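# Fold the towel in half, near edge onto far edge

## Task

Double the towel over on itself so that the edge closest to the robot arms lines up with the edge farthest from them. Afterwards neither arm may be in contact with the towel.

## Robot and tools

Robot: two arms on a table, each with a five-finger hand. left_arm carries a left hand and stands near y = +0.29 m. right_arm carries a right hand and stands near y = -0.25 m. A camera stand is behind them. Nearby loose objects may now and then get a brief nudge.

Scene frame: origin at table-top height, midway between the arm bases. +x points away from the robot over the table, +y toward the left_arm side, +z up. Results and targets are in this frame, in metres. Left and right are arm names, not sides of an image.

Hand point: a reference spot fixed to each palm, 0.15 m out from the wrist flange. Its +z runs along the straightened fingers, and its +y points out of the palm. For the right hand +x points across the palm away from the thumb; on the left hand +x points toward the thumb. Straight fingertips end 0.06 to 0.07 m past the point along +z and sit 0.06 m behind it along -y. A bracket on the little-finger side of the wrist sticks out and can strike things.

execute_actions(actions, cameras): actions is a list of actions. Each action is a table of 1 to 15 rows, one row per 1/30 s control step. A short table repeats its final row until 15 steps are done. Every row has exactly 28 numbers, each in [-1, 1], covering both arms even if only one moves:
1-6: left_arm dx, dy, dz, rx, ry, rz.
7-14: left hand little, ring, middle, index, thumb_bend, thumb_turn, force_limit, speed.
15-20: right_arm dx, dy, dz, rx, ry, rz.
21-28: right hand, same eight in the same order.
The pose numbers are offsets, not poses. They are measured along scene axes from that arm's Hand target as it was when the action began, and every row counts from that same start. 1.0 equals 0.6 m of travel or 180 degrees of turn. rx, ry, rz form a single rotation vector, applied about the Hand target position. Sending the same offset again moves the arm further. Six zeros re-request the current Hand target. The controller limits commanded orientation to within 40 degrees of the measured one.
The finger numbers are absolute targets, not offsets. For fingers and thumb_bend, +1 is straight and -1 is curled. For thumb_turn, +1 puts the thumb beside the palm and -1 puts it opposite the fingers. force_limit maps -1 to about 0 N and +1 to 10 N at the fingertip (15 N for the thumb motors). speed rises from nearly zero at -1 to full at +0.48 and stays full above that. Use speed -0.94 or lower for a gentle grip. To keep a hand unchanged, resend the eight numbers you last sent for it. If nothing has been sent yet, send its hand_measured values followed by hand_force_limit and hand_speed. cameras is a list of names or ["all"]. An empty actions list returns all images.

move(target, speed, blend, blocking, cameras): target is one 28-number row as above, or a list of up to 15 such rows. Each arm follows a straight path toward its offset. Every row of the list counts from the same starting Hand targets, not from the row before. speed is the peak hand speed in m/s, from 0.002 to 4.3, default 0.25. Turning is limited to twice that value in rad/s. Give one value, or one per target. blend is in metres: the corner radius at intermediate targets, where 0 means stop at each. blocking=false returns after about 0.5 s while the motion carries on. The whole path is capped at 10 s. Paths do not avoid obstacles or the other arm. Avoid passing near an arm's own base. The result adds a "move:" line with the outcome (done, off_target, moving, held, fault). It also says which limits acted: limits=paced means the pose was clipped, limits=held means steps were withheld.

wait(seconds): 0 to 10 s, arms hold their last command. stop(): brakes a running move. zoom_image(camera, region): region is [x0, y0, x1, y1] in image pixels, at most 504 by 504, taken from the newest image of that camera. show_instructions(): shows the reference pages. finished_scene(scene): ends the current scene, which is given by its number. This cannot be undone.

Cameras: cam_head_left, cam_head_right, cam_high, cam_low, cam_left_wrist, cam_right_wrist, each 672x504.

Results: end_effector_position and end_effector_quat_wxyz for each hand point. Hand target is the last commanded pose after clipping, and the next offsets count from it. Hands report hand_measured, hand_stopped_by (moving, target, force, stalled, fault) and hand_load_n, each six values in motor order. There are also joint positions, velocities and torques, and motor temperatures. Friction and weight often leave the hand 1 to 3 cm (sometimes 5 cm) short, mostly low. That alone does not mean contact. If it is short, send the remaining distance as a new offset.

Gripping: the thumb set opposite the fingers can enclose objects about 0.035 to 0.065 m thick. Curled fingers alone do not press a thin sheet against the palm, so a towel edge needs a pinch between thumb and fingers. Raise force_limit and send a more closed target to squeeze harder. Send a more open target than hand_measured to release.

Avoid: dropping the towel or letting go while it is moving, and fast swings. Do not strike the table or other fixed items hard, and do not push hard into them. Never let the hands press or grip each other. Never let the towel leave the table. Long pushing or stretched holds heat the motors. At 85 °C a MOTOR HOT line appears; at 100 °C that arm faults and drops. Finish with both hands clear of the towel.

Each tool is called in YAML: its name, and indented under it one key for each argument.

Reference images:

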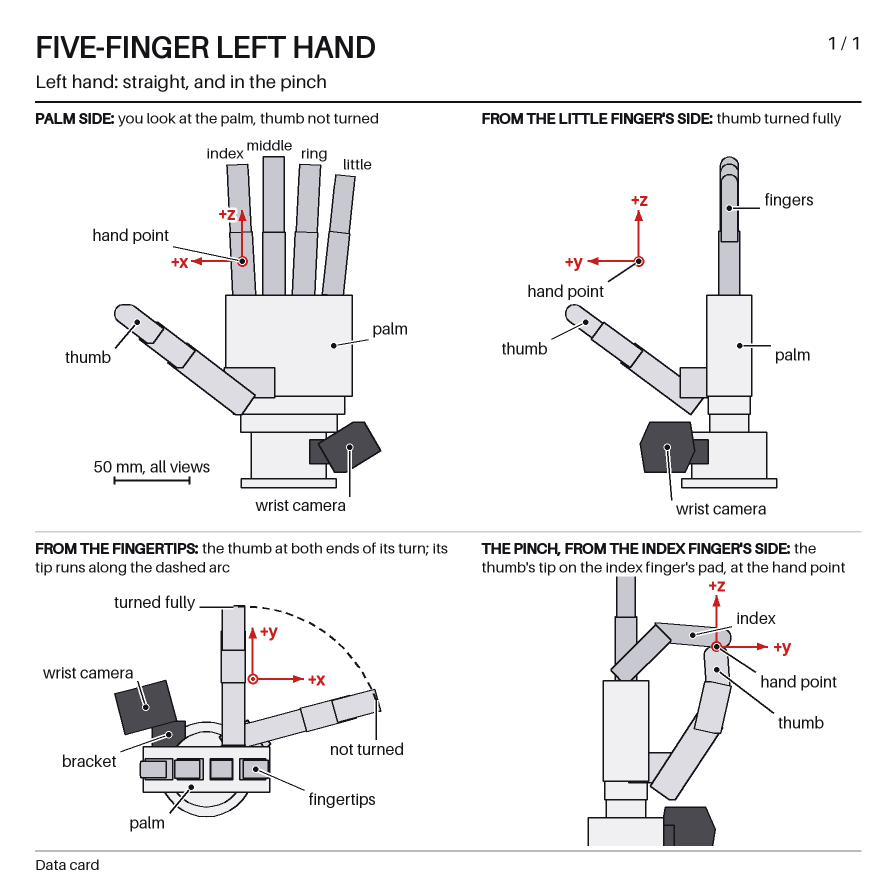

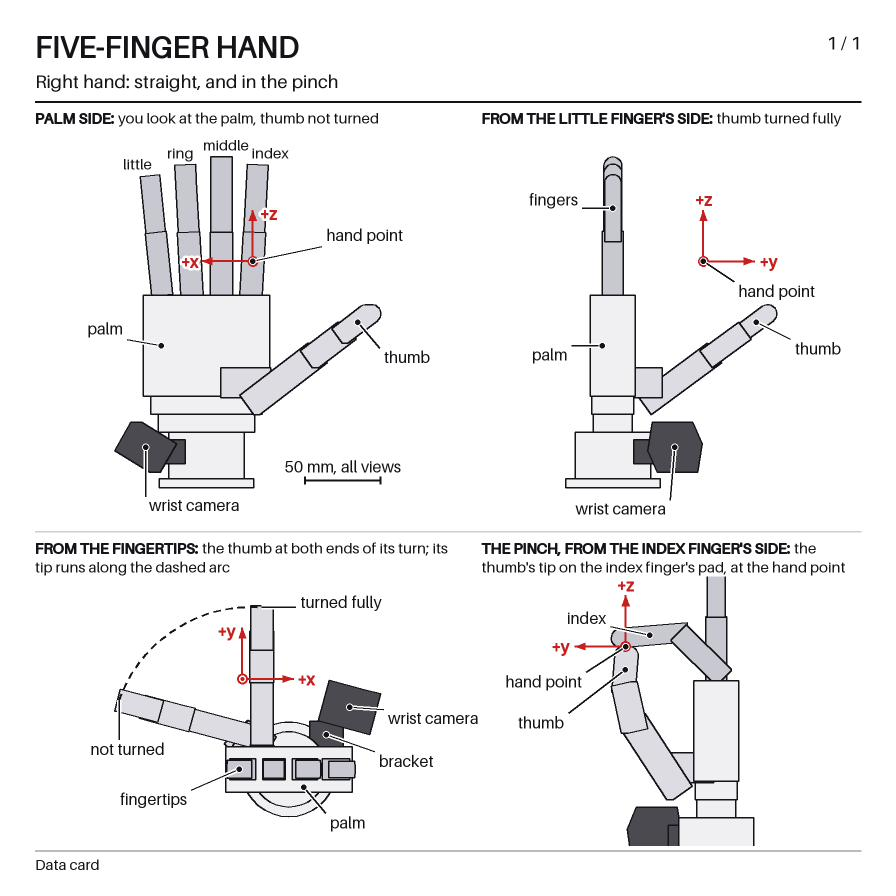

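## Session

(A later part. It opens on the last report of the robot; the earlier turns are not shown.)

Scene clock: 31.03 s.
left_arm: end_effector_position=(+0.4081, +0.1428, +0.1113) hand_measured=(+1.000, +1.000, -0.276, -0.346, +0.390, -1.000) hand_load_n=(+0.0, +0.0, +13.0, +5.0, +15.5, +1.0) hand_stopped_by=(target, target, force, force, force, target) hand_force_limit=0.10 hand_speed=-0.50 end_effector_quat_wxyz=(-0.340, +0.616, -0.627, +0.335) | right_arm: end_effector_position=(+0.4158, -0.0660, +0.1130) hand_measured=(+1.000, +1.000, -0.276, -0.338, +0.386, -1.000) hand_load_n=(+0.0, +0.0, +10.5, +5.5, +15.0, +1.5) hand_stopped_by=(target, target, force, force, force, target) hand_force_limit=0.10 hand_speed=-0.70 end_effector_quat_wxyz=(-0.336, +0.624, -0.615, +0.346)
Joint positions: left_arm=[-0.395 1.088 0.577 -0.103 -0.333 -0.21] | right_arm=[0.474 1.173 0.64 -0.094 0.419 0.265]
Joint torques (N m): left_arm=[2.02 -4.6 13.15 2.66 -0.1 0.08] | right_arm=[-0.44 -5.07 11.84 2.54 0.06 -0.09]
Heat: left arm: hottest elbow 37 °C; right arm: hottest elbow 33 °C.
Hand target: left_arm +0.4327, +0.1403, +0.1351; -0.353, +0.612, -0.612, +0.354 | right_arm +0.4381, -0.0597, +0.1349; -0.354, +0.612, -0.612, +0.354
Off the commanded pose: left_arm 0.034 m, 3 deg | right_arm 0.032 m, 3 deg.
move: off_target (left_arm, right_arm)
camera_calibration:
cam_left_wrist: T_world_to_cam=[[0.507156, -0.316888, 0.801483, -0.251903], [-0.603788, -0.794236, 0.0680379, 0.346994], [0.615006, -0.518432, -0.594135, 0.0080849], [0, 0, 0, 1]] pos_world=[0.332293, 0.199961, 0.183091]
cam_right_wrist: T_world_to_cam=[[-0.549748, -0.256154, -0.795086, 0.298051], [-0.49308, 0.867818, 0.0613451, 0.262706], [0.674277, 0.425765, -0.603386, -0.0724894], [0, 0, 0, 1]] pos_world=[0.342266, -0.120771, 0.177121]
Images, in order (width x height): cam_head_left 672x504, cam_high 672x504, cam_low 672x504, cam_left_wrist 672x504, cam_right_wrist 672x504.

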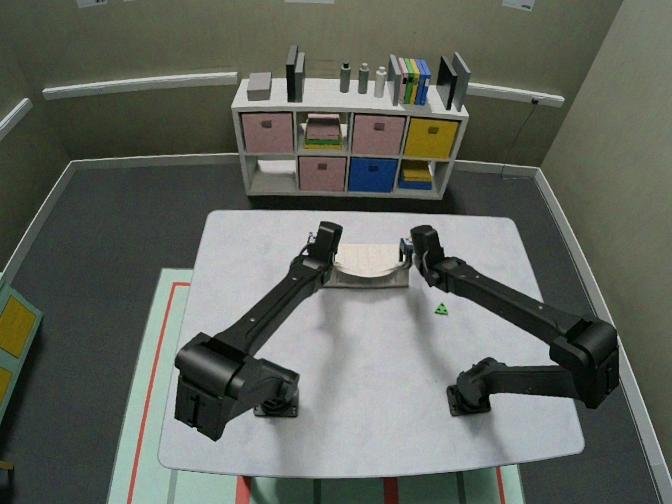

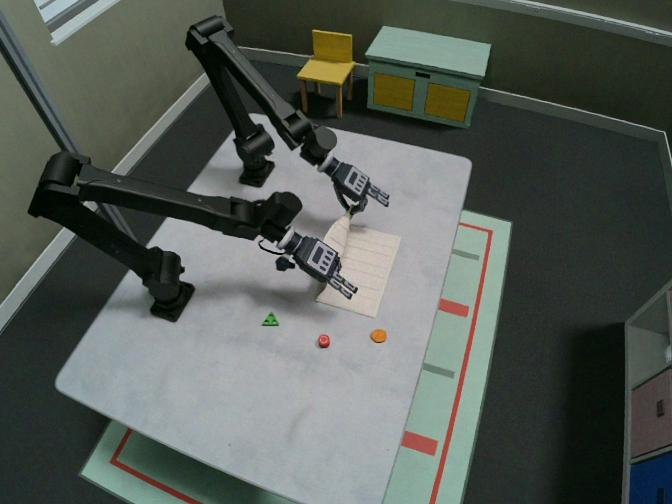

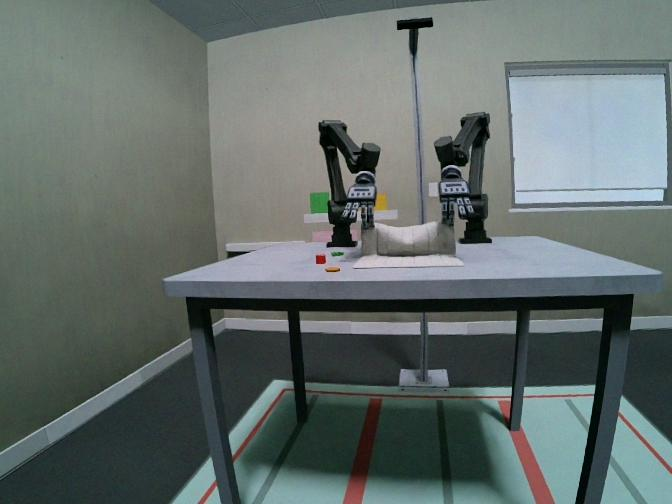

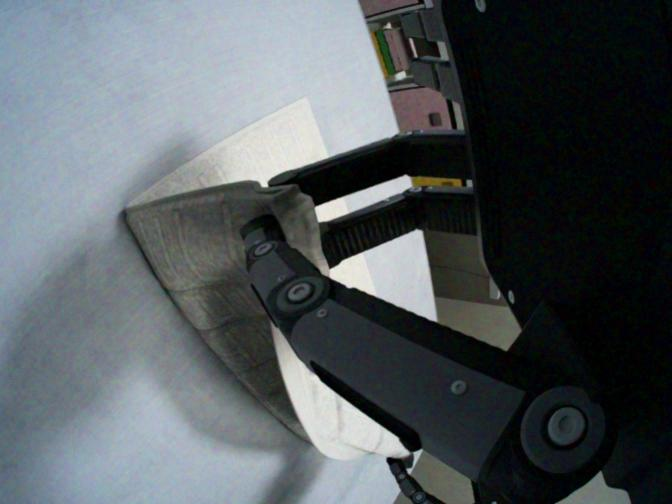

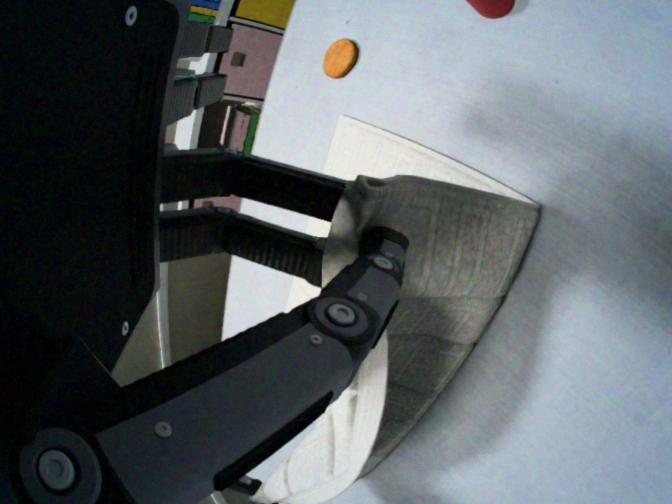

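move:
  target:
    - [0.07,-0.003,-0.025,0,0,0, 1,1,-0.35,-0.35,0.3,-1,0.1,-0.5, 0.09,0,-0.025,0,0,0, 1,1,-0.42,-0.42,0.25,-1,0.1,-0.7]
    - [0.132,-0.005,-0.078,0,0,0, 1,1,-0.35,-0.35,0.3,-1,0.1,-0.5, 0.157,0,-0.078,0,0,0, 1,1,-0.42,-0.42,0.25,-1,0.1,-0.7]
    - [0.16,-0.007,-0.122,0,0,0, 1,1,-0.35,-0.35,0.3,-1,0.1,-0.5, 0.187,0,-0.122,0,0,0, 1,1,-0.42,-0.42,0.25,-1,0.1,-0.7]
  speed: 0.1
  blend: [0.02,0.02,0]
  cameras: ["cam_head_left","cam_high","cam_left_wrist","cam_right_wrist"]

Scene clock: 35.47 s.
left_arm: end_effector_position=(+0.5046, +0.1355, +0.0471) hand_measured=(+1.000, +1.000, -0.276, -0.346, +0.390, -1.000) hand_load_n=(+0.0, +0.0, +13.0, +5.5, +15.5, +1.0) hand_stopped_by=(target, target, force, force, force, target) hand_force_limit=0.10 hand_speed=-0.50 end_effector_quat_wxyz=(-0.341, +0.616, -0.624, +0.339) | right_arm: end_effector_position=(+0.5273, -0.0628, +0.0468) hand_measured=(+1.000, +1.000, -0.276, -0.338, +0.386, -1.000) hand_load_n=(+0.0, +0.0, +10.5, +5.0, +15.0, +1.5) hand_stopped_by=(target, target, force, force, force, target) hand_force_limit=0.10 hand_speed=-0.70 end_effector_quat_wxyz=(-0.338, +0.623, -0.616, +0.345)
Joint positions: left_arm=[-0.315 1.491 0.708 0.19 -0.265 -0.165] | right_arm=[0.355 1.578 0.812 0.168 0.32 0.196]
Joint torques (N m): left_arm=[1.96 -8.23 11.03 2.74 -0.03 0.07] | right_arm=[-0.38 -8.88 10.21 2.77 -0.02 -0.08]
Motor temperatures (°C): left_arm=[27 27 38 25 27 24] | right_arm=[31 30 34 28 27 25]
Heat: left arm: hottest elbow 38 °C; right arm: hottest elbow 34 °C.
Hand target: left_arm +0.5287, +0.1359, +0.0620; -0.353, +0.612, -0.612, +0.354 | right_arm +0.5503, -0.0598, +0.0617; -0.354, +0.612, -0.612, +0.354
Off the commanded pose: left_arm 0.028 m, 3 deg | right_arm 0.028 m, 2 deg.
move: off_target (left_arm, right_arm); blend cut to 0.016 m at target 2
camera_calibration:
cam_left_wrist: T_world_to_cam=[[0.501631, -0.311777, 0.806946, -0.249844], [-0.603906, -0.794098, 0.0686002, 0.403865], [0.619406, -0.521732, -0.586628, -0.095339], [0, 0, 0, 1]] pos_world=[0.42828, 0.193072, 0.117977]
cam_right_wrist: T_world_to_cam=[[-0.548724, -0.251531, -0.797267, 0.307402], [-0.492759, 0.867705, 0.0653906, 0.318602], [0.675345, 0.428742, -0.600075, -0.189521], [0, 0, 0, 1]] pos_world=[0.453664, -0.117876, 0.110521]
Images, in order (width x height): cam_head_left 672x504, cam_high 672x504, cam_left_wrist 672x504, cam_right_wrist 672x504.

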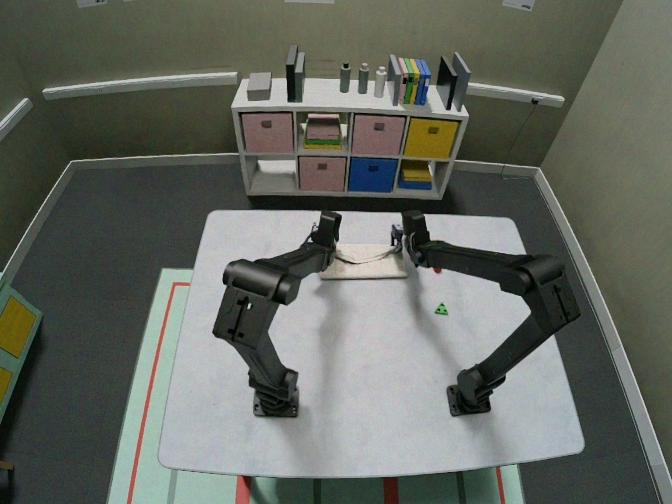

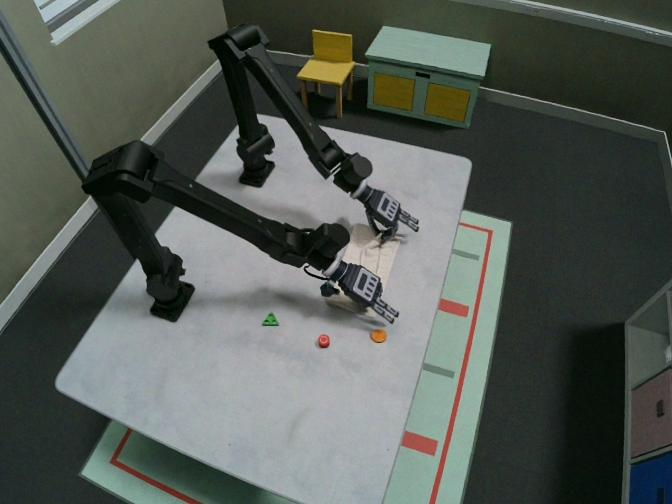

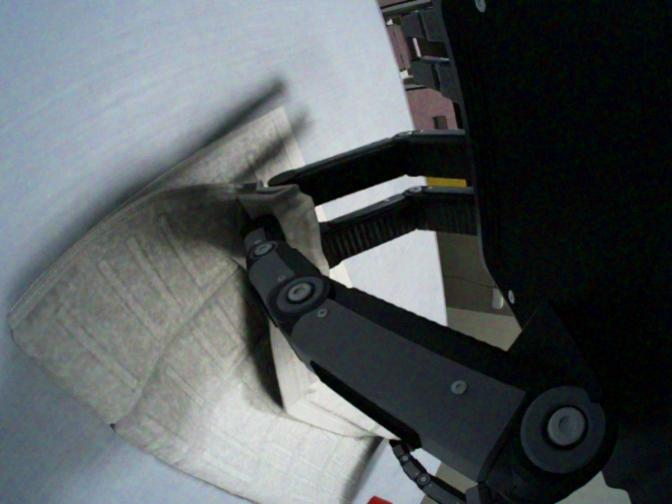

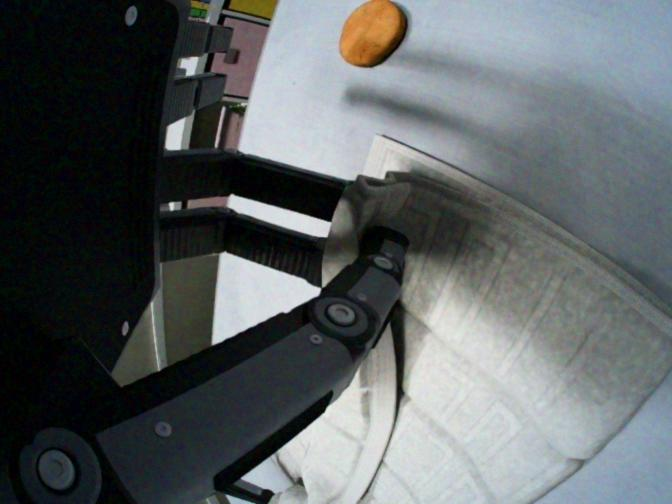

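move:
  target:
    - [-0.023,0,-0.032,0,0,0, 1,1,-0.35,-0.35,0.3,-1,0.1,-0.5, -0.017,0,-0.031,0,0,0, 1,1,-0.42,-0.42,0.25,-1,0.1,-0.7]
    - [-0.035,0,-0.063,0,0,0, 1,1,-0.35,-0.35,0.3,-1,0.1,-0.5, -0.03,0,-0.063,0,0,0, 1,1,-0.42,-0.42,0.25,-1,0.1,-0.7]
  speed: 0.06
  blend: [0.01,0]
  cameras: ["cam_left_wrist","cam_right_wrist"]

Scene clock: 37.83 s.
left_arm: end_effector_position=(+0.5107, +0.1355, +0.0366) hand_measured=(+1.000, +1.000, -0.276, -0.346, +0.390, -1.000) hand_load_n=(+0.0, +0.0, +13.0, +5.5, +15.0, +1.0) hand_stopped_by=(target, target, force, force, force, target) hand_force_limit=0.10 hand_speed=-0.50 end_effector_quat_wxyz=(-0.356, +0.611, -0.609, +0.360) | right_arm: end_effector_position=(+0.5346, -0.0610, +0.0352) hand_measured=(+1.000, +1.000, -0.276, -0.338, +0.386, -1.000) hand_load_n=(+0.0, -0.5, +10.0, +5.5, +15.0, +1.5) hand_stopped_by=(target, target, force, force, force, target) hand_force_limit=0.10 hand_speed=-0.70 end_effector_quat_wxyz=(-0.358, +0.609, -0.611, +0.356)
Joint positions: left_arm=[-0.315 1.535 0.672 0.331 -0.275 -0.165] | right_arm=[0.355 1.623 0.785 0.294 0.326 0.196]
Joint torques (N m): left_arm=[0.38 -7.82 6.16 2.5 -0.2 -0.06] | right_arm=[0.73 -8.18 6.15 2.73 0.3 0.02]
Heat: left arm: hottest elbow 38 °C; right arm: hottest elbow 34 °C.
Hand target: left_arm +0.5077, +0.1360, +0.0242; -0.353, +0.612, -0.613, +0.354 | right_arm +0.5321, -0.0599, +0.0236; -0.353, +0.612, -0.612, +0.354
Off the commanded pose: left_arm 0.013 m, 1 deg | right_arm 0.012 m, 1 deg.
move: off_target (left_arm, right_arm)
camera_calibration:
cam_left_wrist: T_world_to_cam=[[0.455063, -0.296414, 0.839677, -0.223966], [-0.60096, -0.798069, 0.0439637, 0.408106], [0.657088, -0.524618, -0.541304, -0.125851], [0, 0, 0, 1]] pos_world=[0.429869, 0.193287, 0.101993]
cam_right_wrist: T_world_to_cam=[[-0.508041, -0.235135, -0.828617, 0.282945], [-0.491946, 0.868883, 0.0550603, 0.321513], [0.707025, 0.435608, -0.557101, -0.220227], [0, 0, 0, 1]] pos_world=[0.45762, -0.116894, 0.0940614]
Images, in order (width x height): cam_left_wrist 672x504, cam_right_wrist 672x504.

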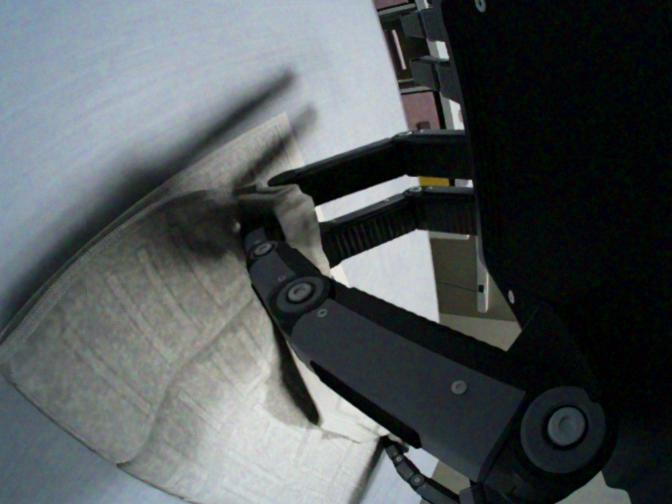

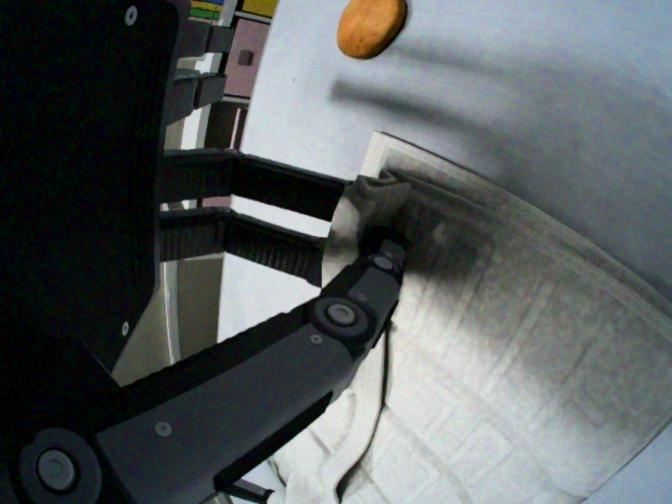

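move:
  target:
    - [-0.004,0,-0.012,0,0,0, 1,1,-0.35,-0.35,0.3,-1,0.1,-0.5, -0.004,0,-0.012,0,0,0, 1,1,-0.42,-0.42,0.25,-1,0.1,-0.7]
    - [-0.004,0,-0.012,0,0,0, 1,1,0.1,0.1,0.4,-1,0.1,-0.3, -0.004,0,-0.012,0,0,0, 1,1,0.1,0.1,0.4,-1,0.1,-0.3]
    - [-0.004,0,0,0,0,0, 1,1,1,1,0.4,-1,0.1,0.2, -0.004,0,0,0,0,0, 1,1,1,1,0.4,-1,0.1,0.2]
    - [0.02,0,0.05,0,0,0, 1,1,1,1,0.4,-1,0.1,0.2, 0.02,0,0.05,0,0,0, 1,1,1,1,0.4,-1,0.1,0.2]
    - [0.02,0.03,0.16,0,0,0, 1,1,1,1,0.4,-1,0.1,0.2, 0.02,-0.03,0.16,0,0,0, 1,1,1,1,0.4,-1,0.1,0.2]
    - [-0.1,0.16,0.25,0,0,0, 1,1,1,1,0.4,-1,0.1,0.2, -0.1,-0.2,0.25,0,0,0, 1,1,1,1,0.4,-1,0.1,0.2]
  speed: [0.06,0.06,0.06,0.1,0.2,0.25]
  blend: [0,0,0,0.02,0.04,0]
  cameras: ["all"]

Scene clock: 43.47 s.
left_arm: end_effector_position=(+0.4505, +0.2251, +0.1732) hand_measured=(+1.000, +1.000, +1.000, +1.000, +0.400, -1.000) hand_load_n=(+0.0, +0.0, +0.0, +0.0, +0.0, +0.0) hand_stopped_by=(target, target, target, target, target, target) hand_force_limit=0.10 hand_speed=0.20 end_effector_quat_wxyz=(-0.351, +0.611, -0.612, +0.359) | right_arm: end_effector_position=(+0.4749, -0.1743, +0.1756) hand_measured=(+1.000, +1.000, +1.000, +1.000, +0.400, -1.000) hand_load_n=(+0.0, +0.0, +0.0, +0.0, +0.0, +0.0) hand_stopped_by=(target, target, target, target, target, target) hand_force_limit=0.10 hand_speed=0.20 end_effector_quat_wxyz=(-0.359, +0.611, -0.611, +0.354)
Joint positions: left_arm=[-0.095 1.042 0.685 -0.164 -0.076 -0.054] | right_arm=[0.106 1.133 0.751 -0.135 0.105 0.066]
Joint torques (N m): left_arm=[1.73 -6.36 9.26 1.33 0.07 0.04] | right_arm=[-0.44 -6.12 8.61 1.61 -0.13 -0.09]
Heat: left arm: hottest elbow 38 °C; right arm: hottest elbow 34 °C.
Hand target: left_arm +0.4477, +0.2322, +0.1743; -0.354, +0.612, -0.612, +0.354 | right_arm +0.4722, -0.1799, +0.1739; -0.354, +0.612, -0.612, +0.354
Off the commanded pose: left_arm 0.007 m, 1 deg | right_arm 0.007 m, 1 deg.
move: done; blend cut to 0.0166 m at target 4, 0.0342 m at target 5; target 2's new numbers were sent with left_arm's hand 0.019 m and 2 deg from that target
camera_calibration:
cam_left_wrist: T_world_to_cam=[[0.461343, -0.297309, 0.835925, -0.286672], [-0.60616, -0.793623, 0.0522732, 0.437407], [0.647868, -0.53082, -0.546349, 0.0410571], [0, 0, 0, 1]] pos_world=[0.370793, 0.2837, 0.239203]
cam_right_wrist: T_world_to_cam=[[-0.507896, -0.236147, -0.828418, 0.342033], [-0.496185, 0.866327, 0.0572538, 0.383936], [0.70416, 0.440128, -0.557177, -0.0482869], [0, 0, 0, 1]] pos_world=[0.398222, -0.230591, 0.23446]

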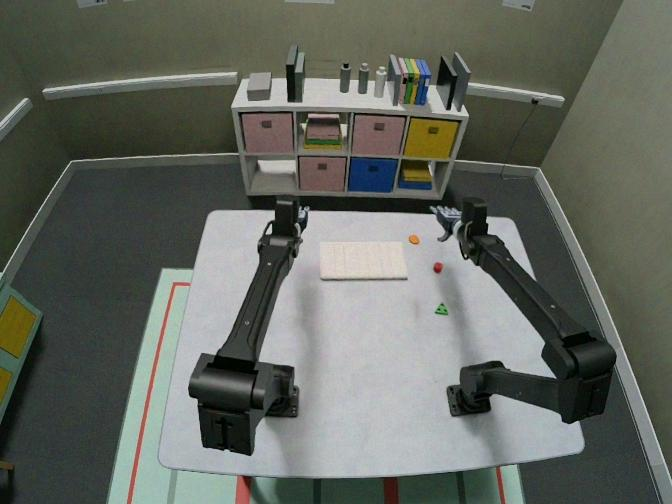

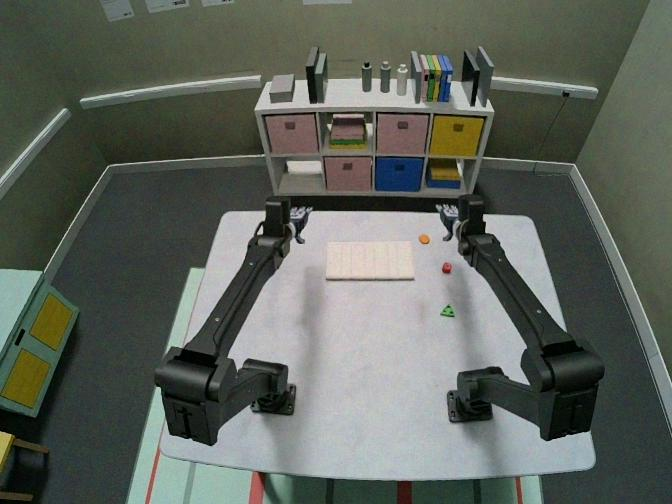

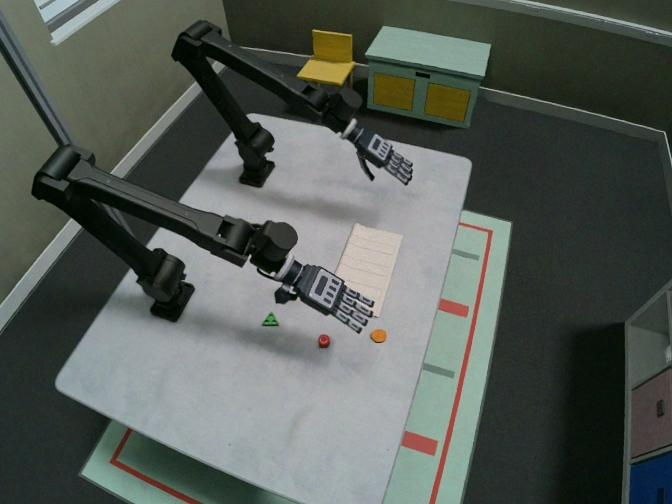

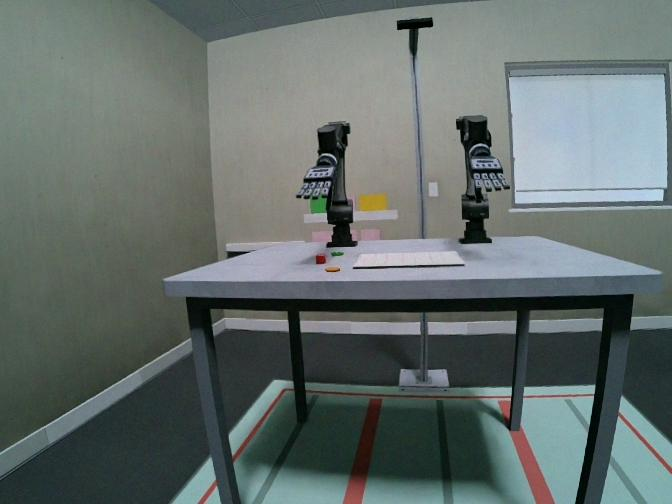

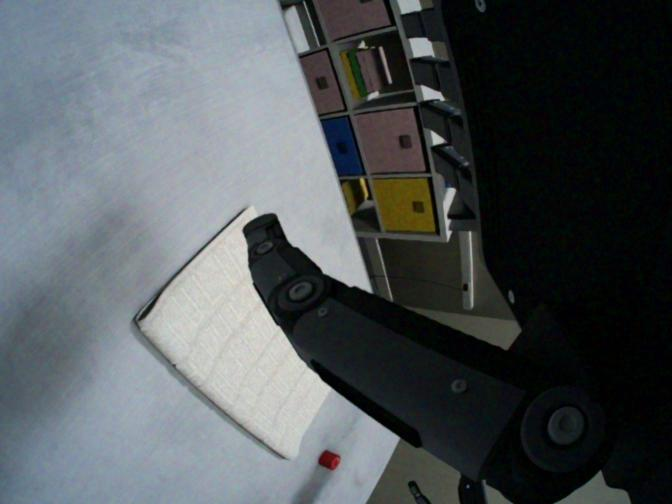

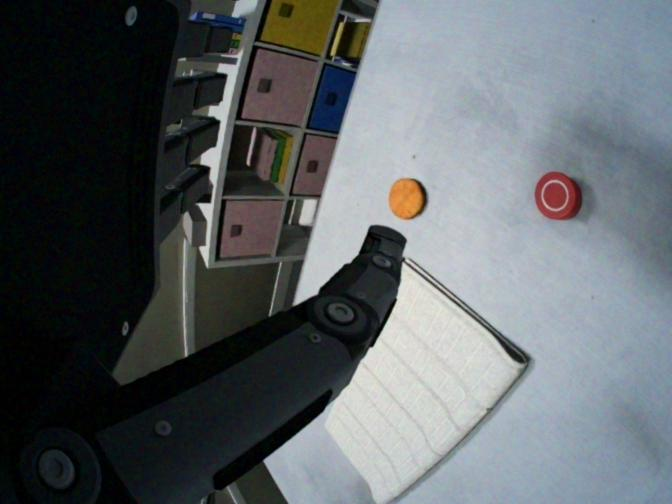

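zoom_image:
  camera: "cam_right_wrist"
  region: [320, 230, 540, 450]

zoom_image:
  camera: "cam_left_wrist"
  region: [120, 190, 340, 410]

Scaled by 2.291 from the camera's 672x504 image, which has a finer 960x720 frame.

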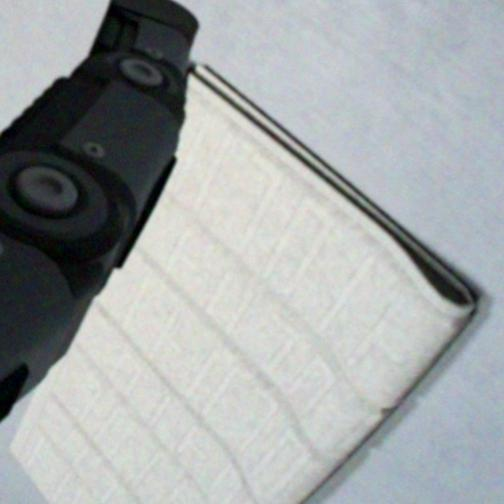

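Scaled by 2.291 from the camera's 672x504 image, which has a finer 960x720 frame.

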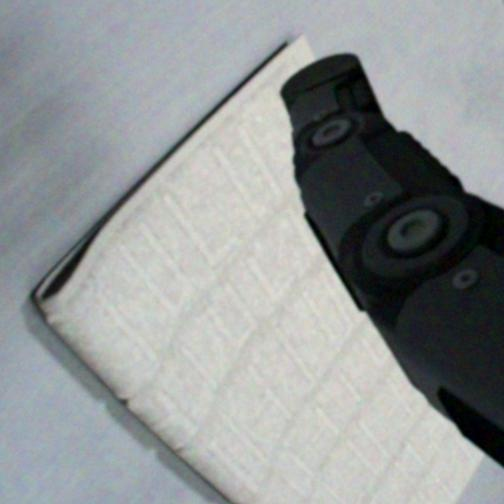

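finished_scene:
  scene: 2

The scene is finished: the task was done.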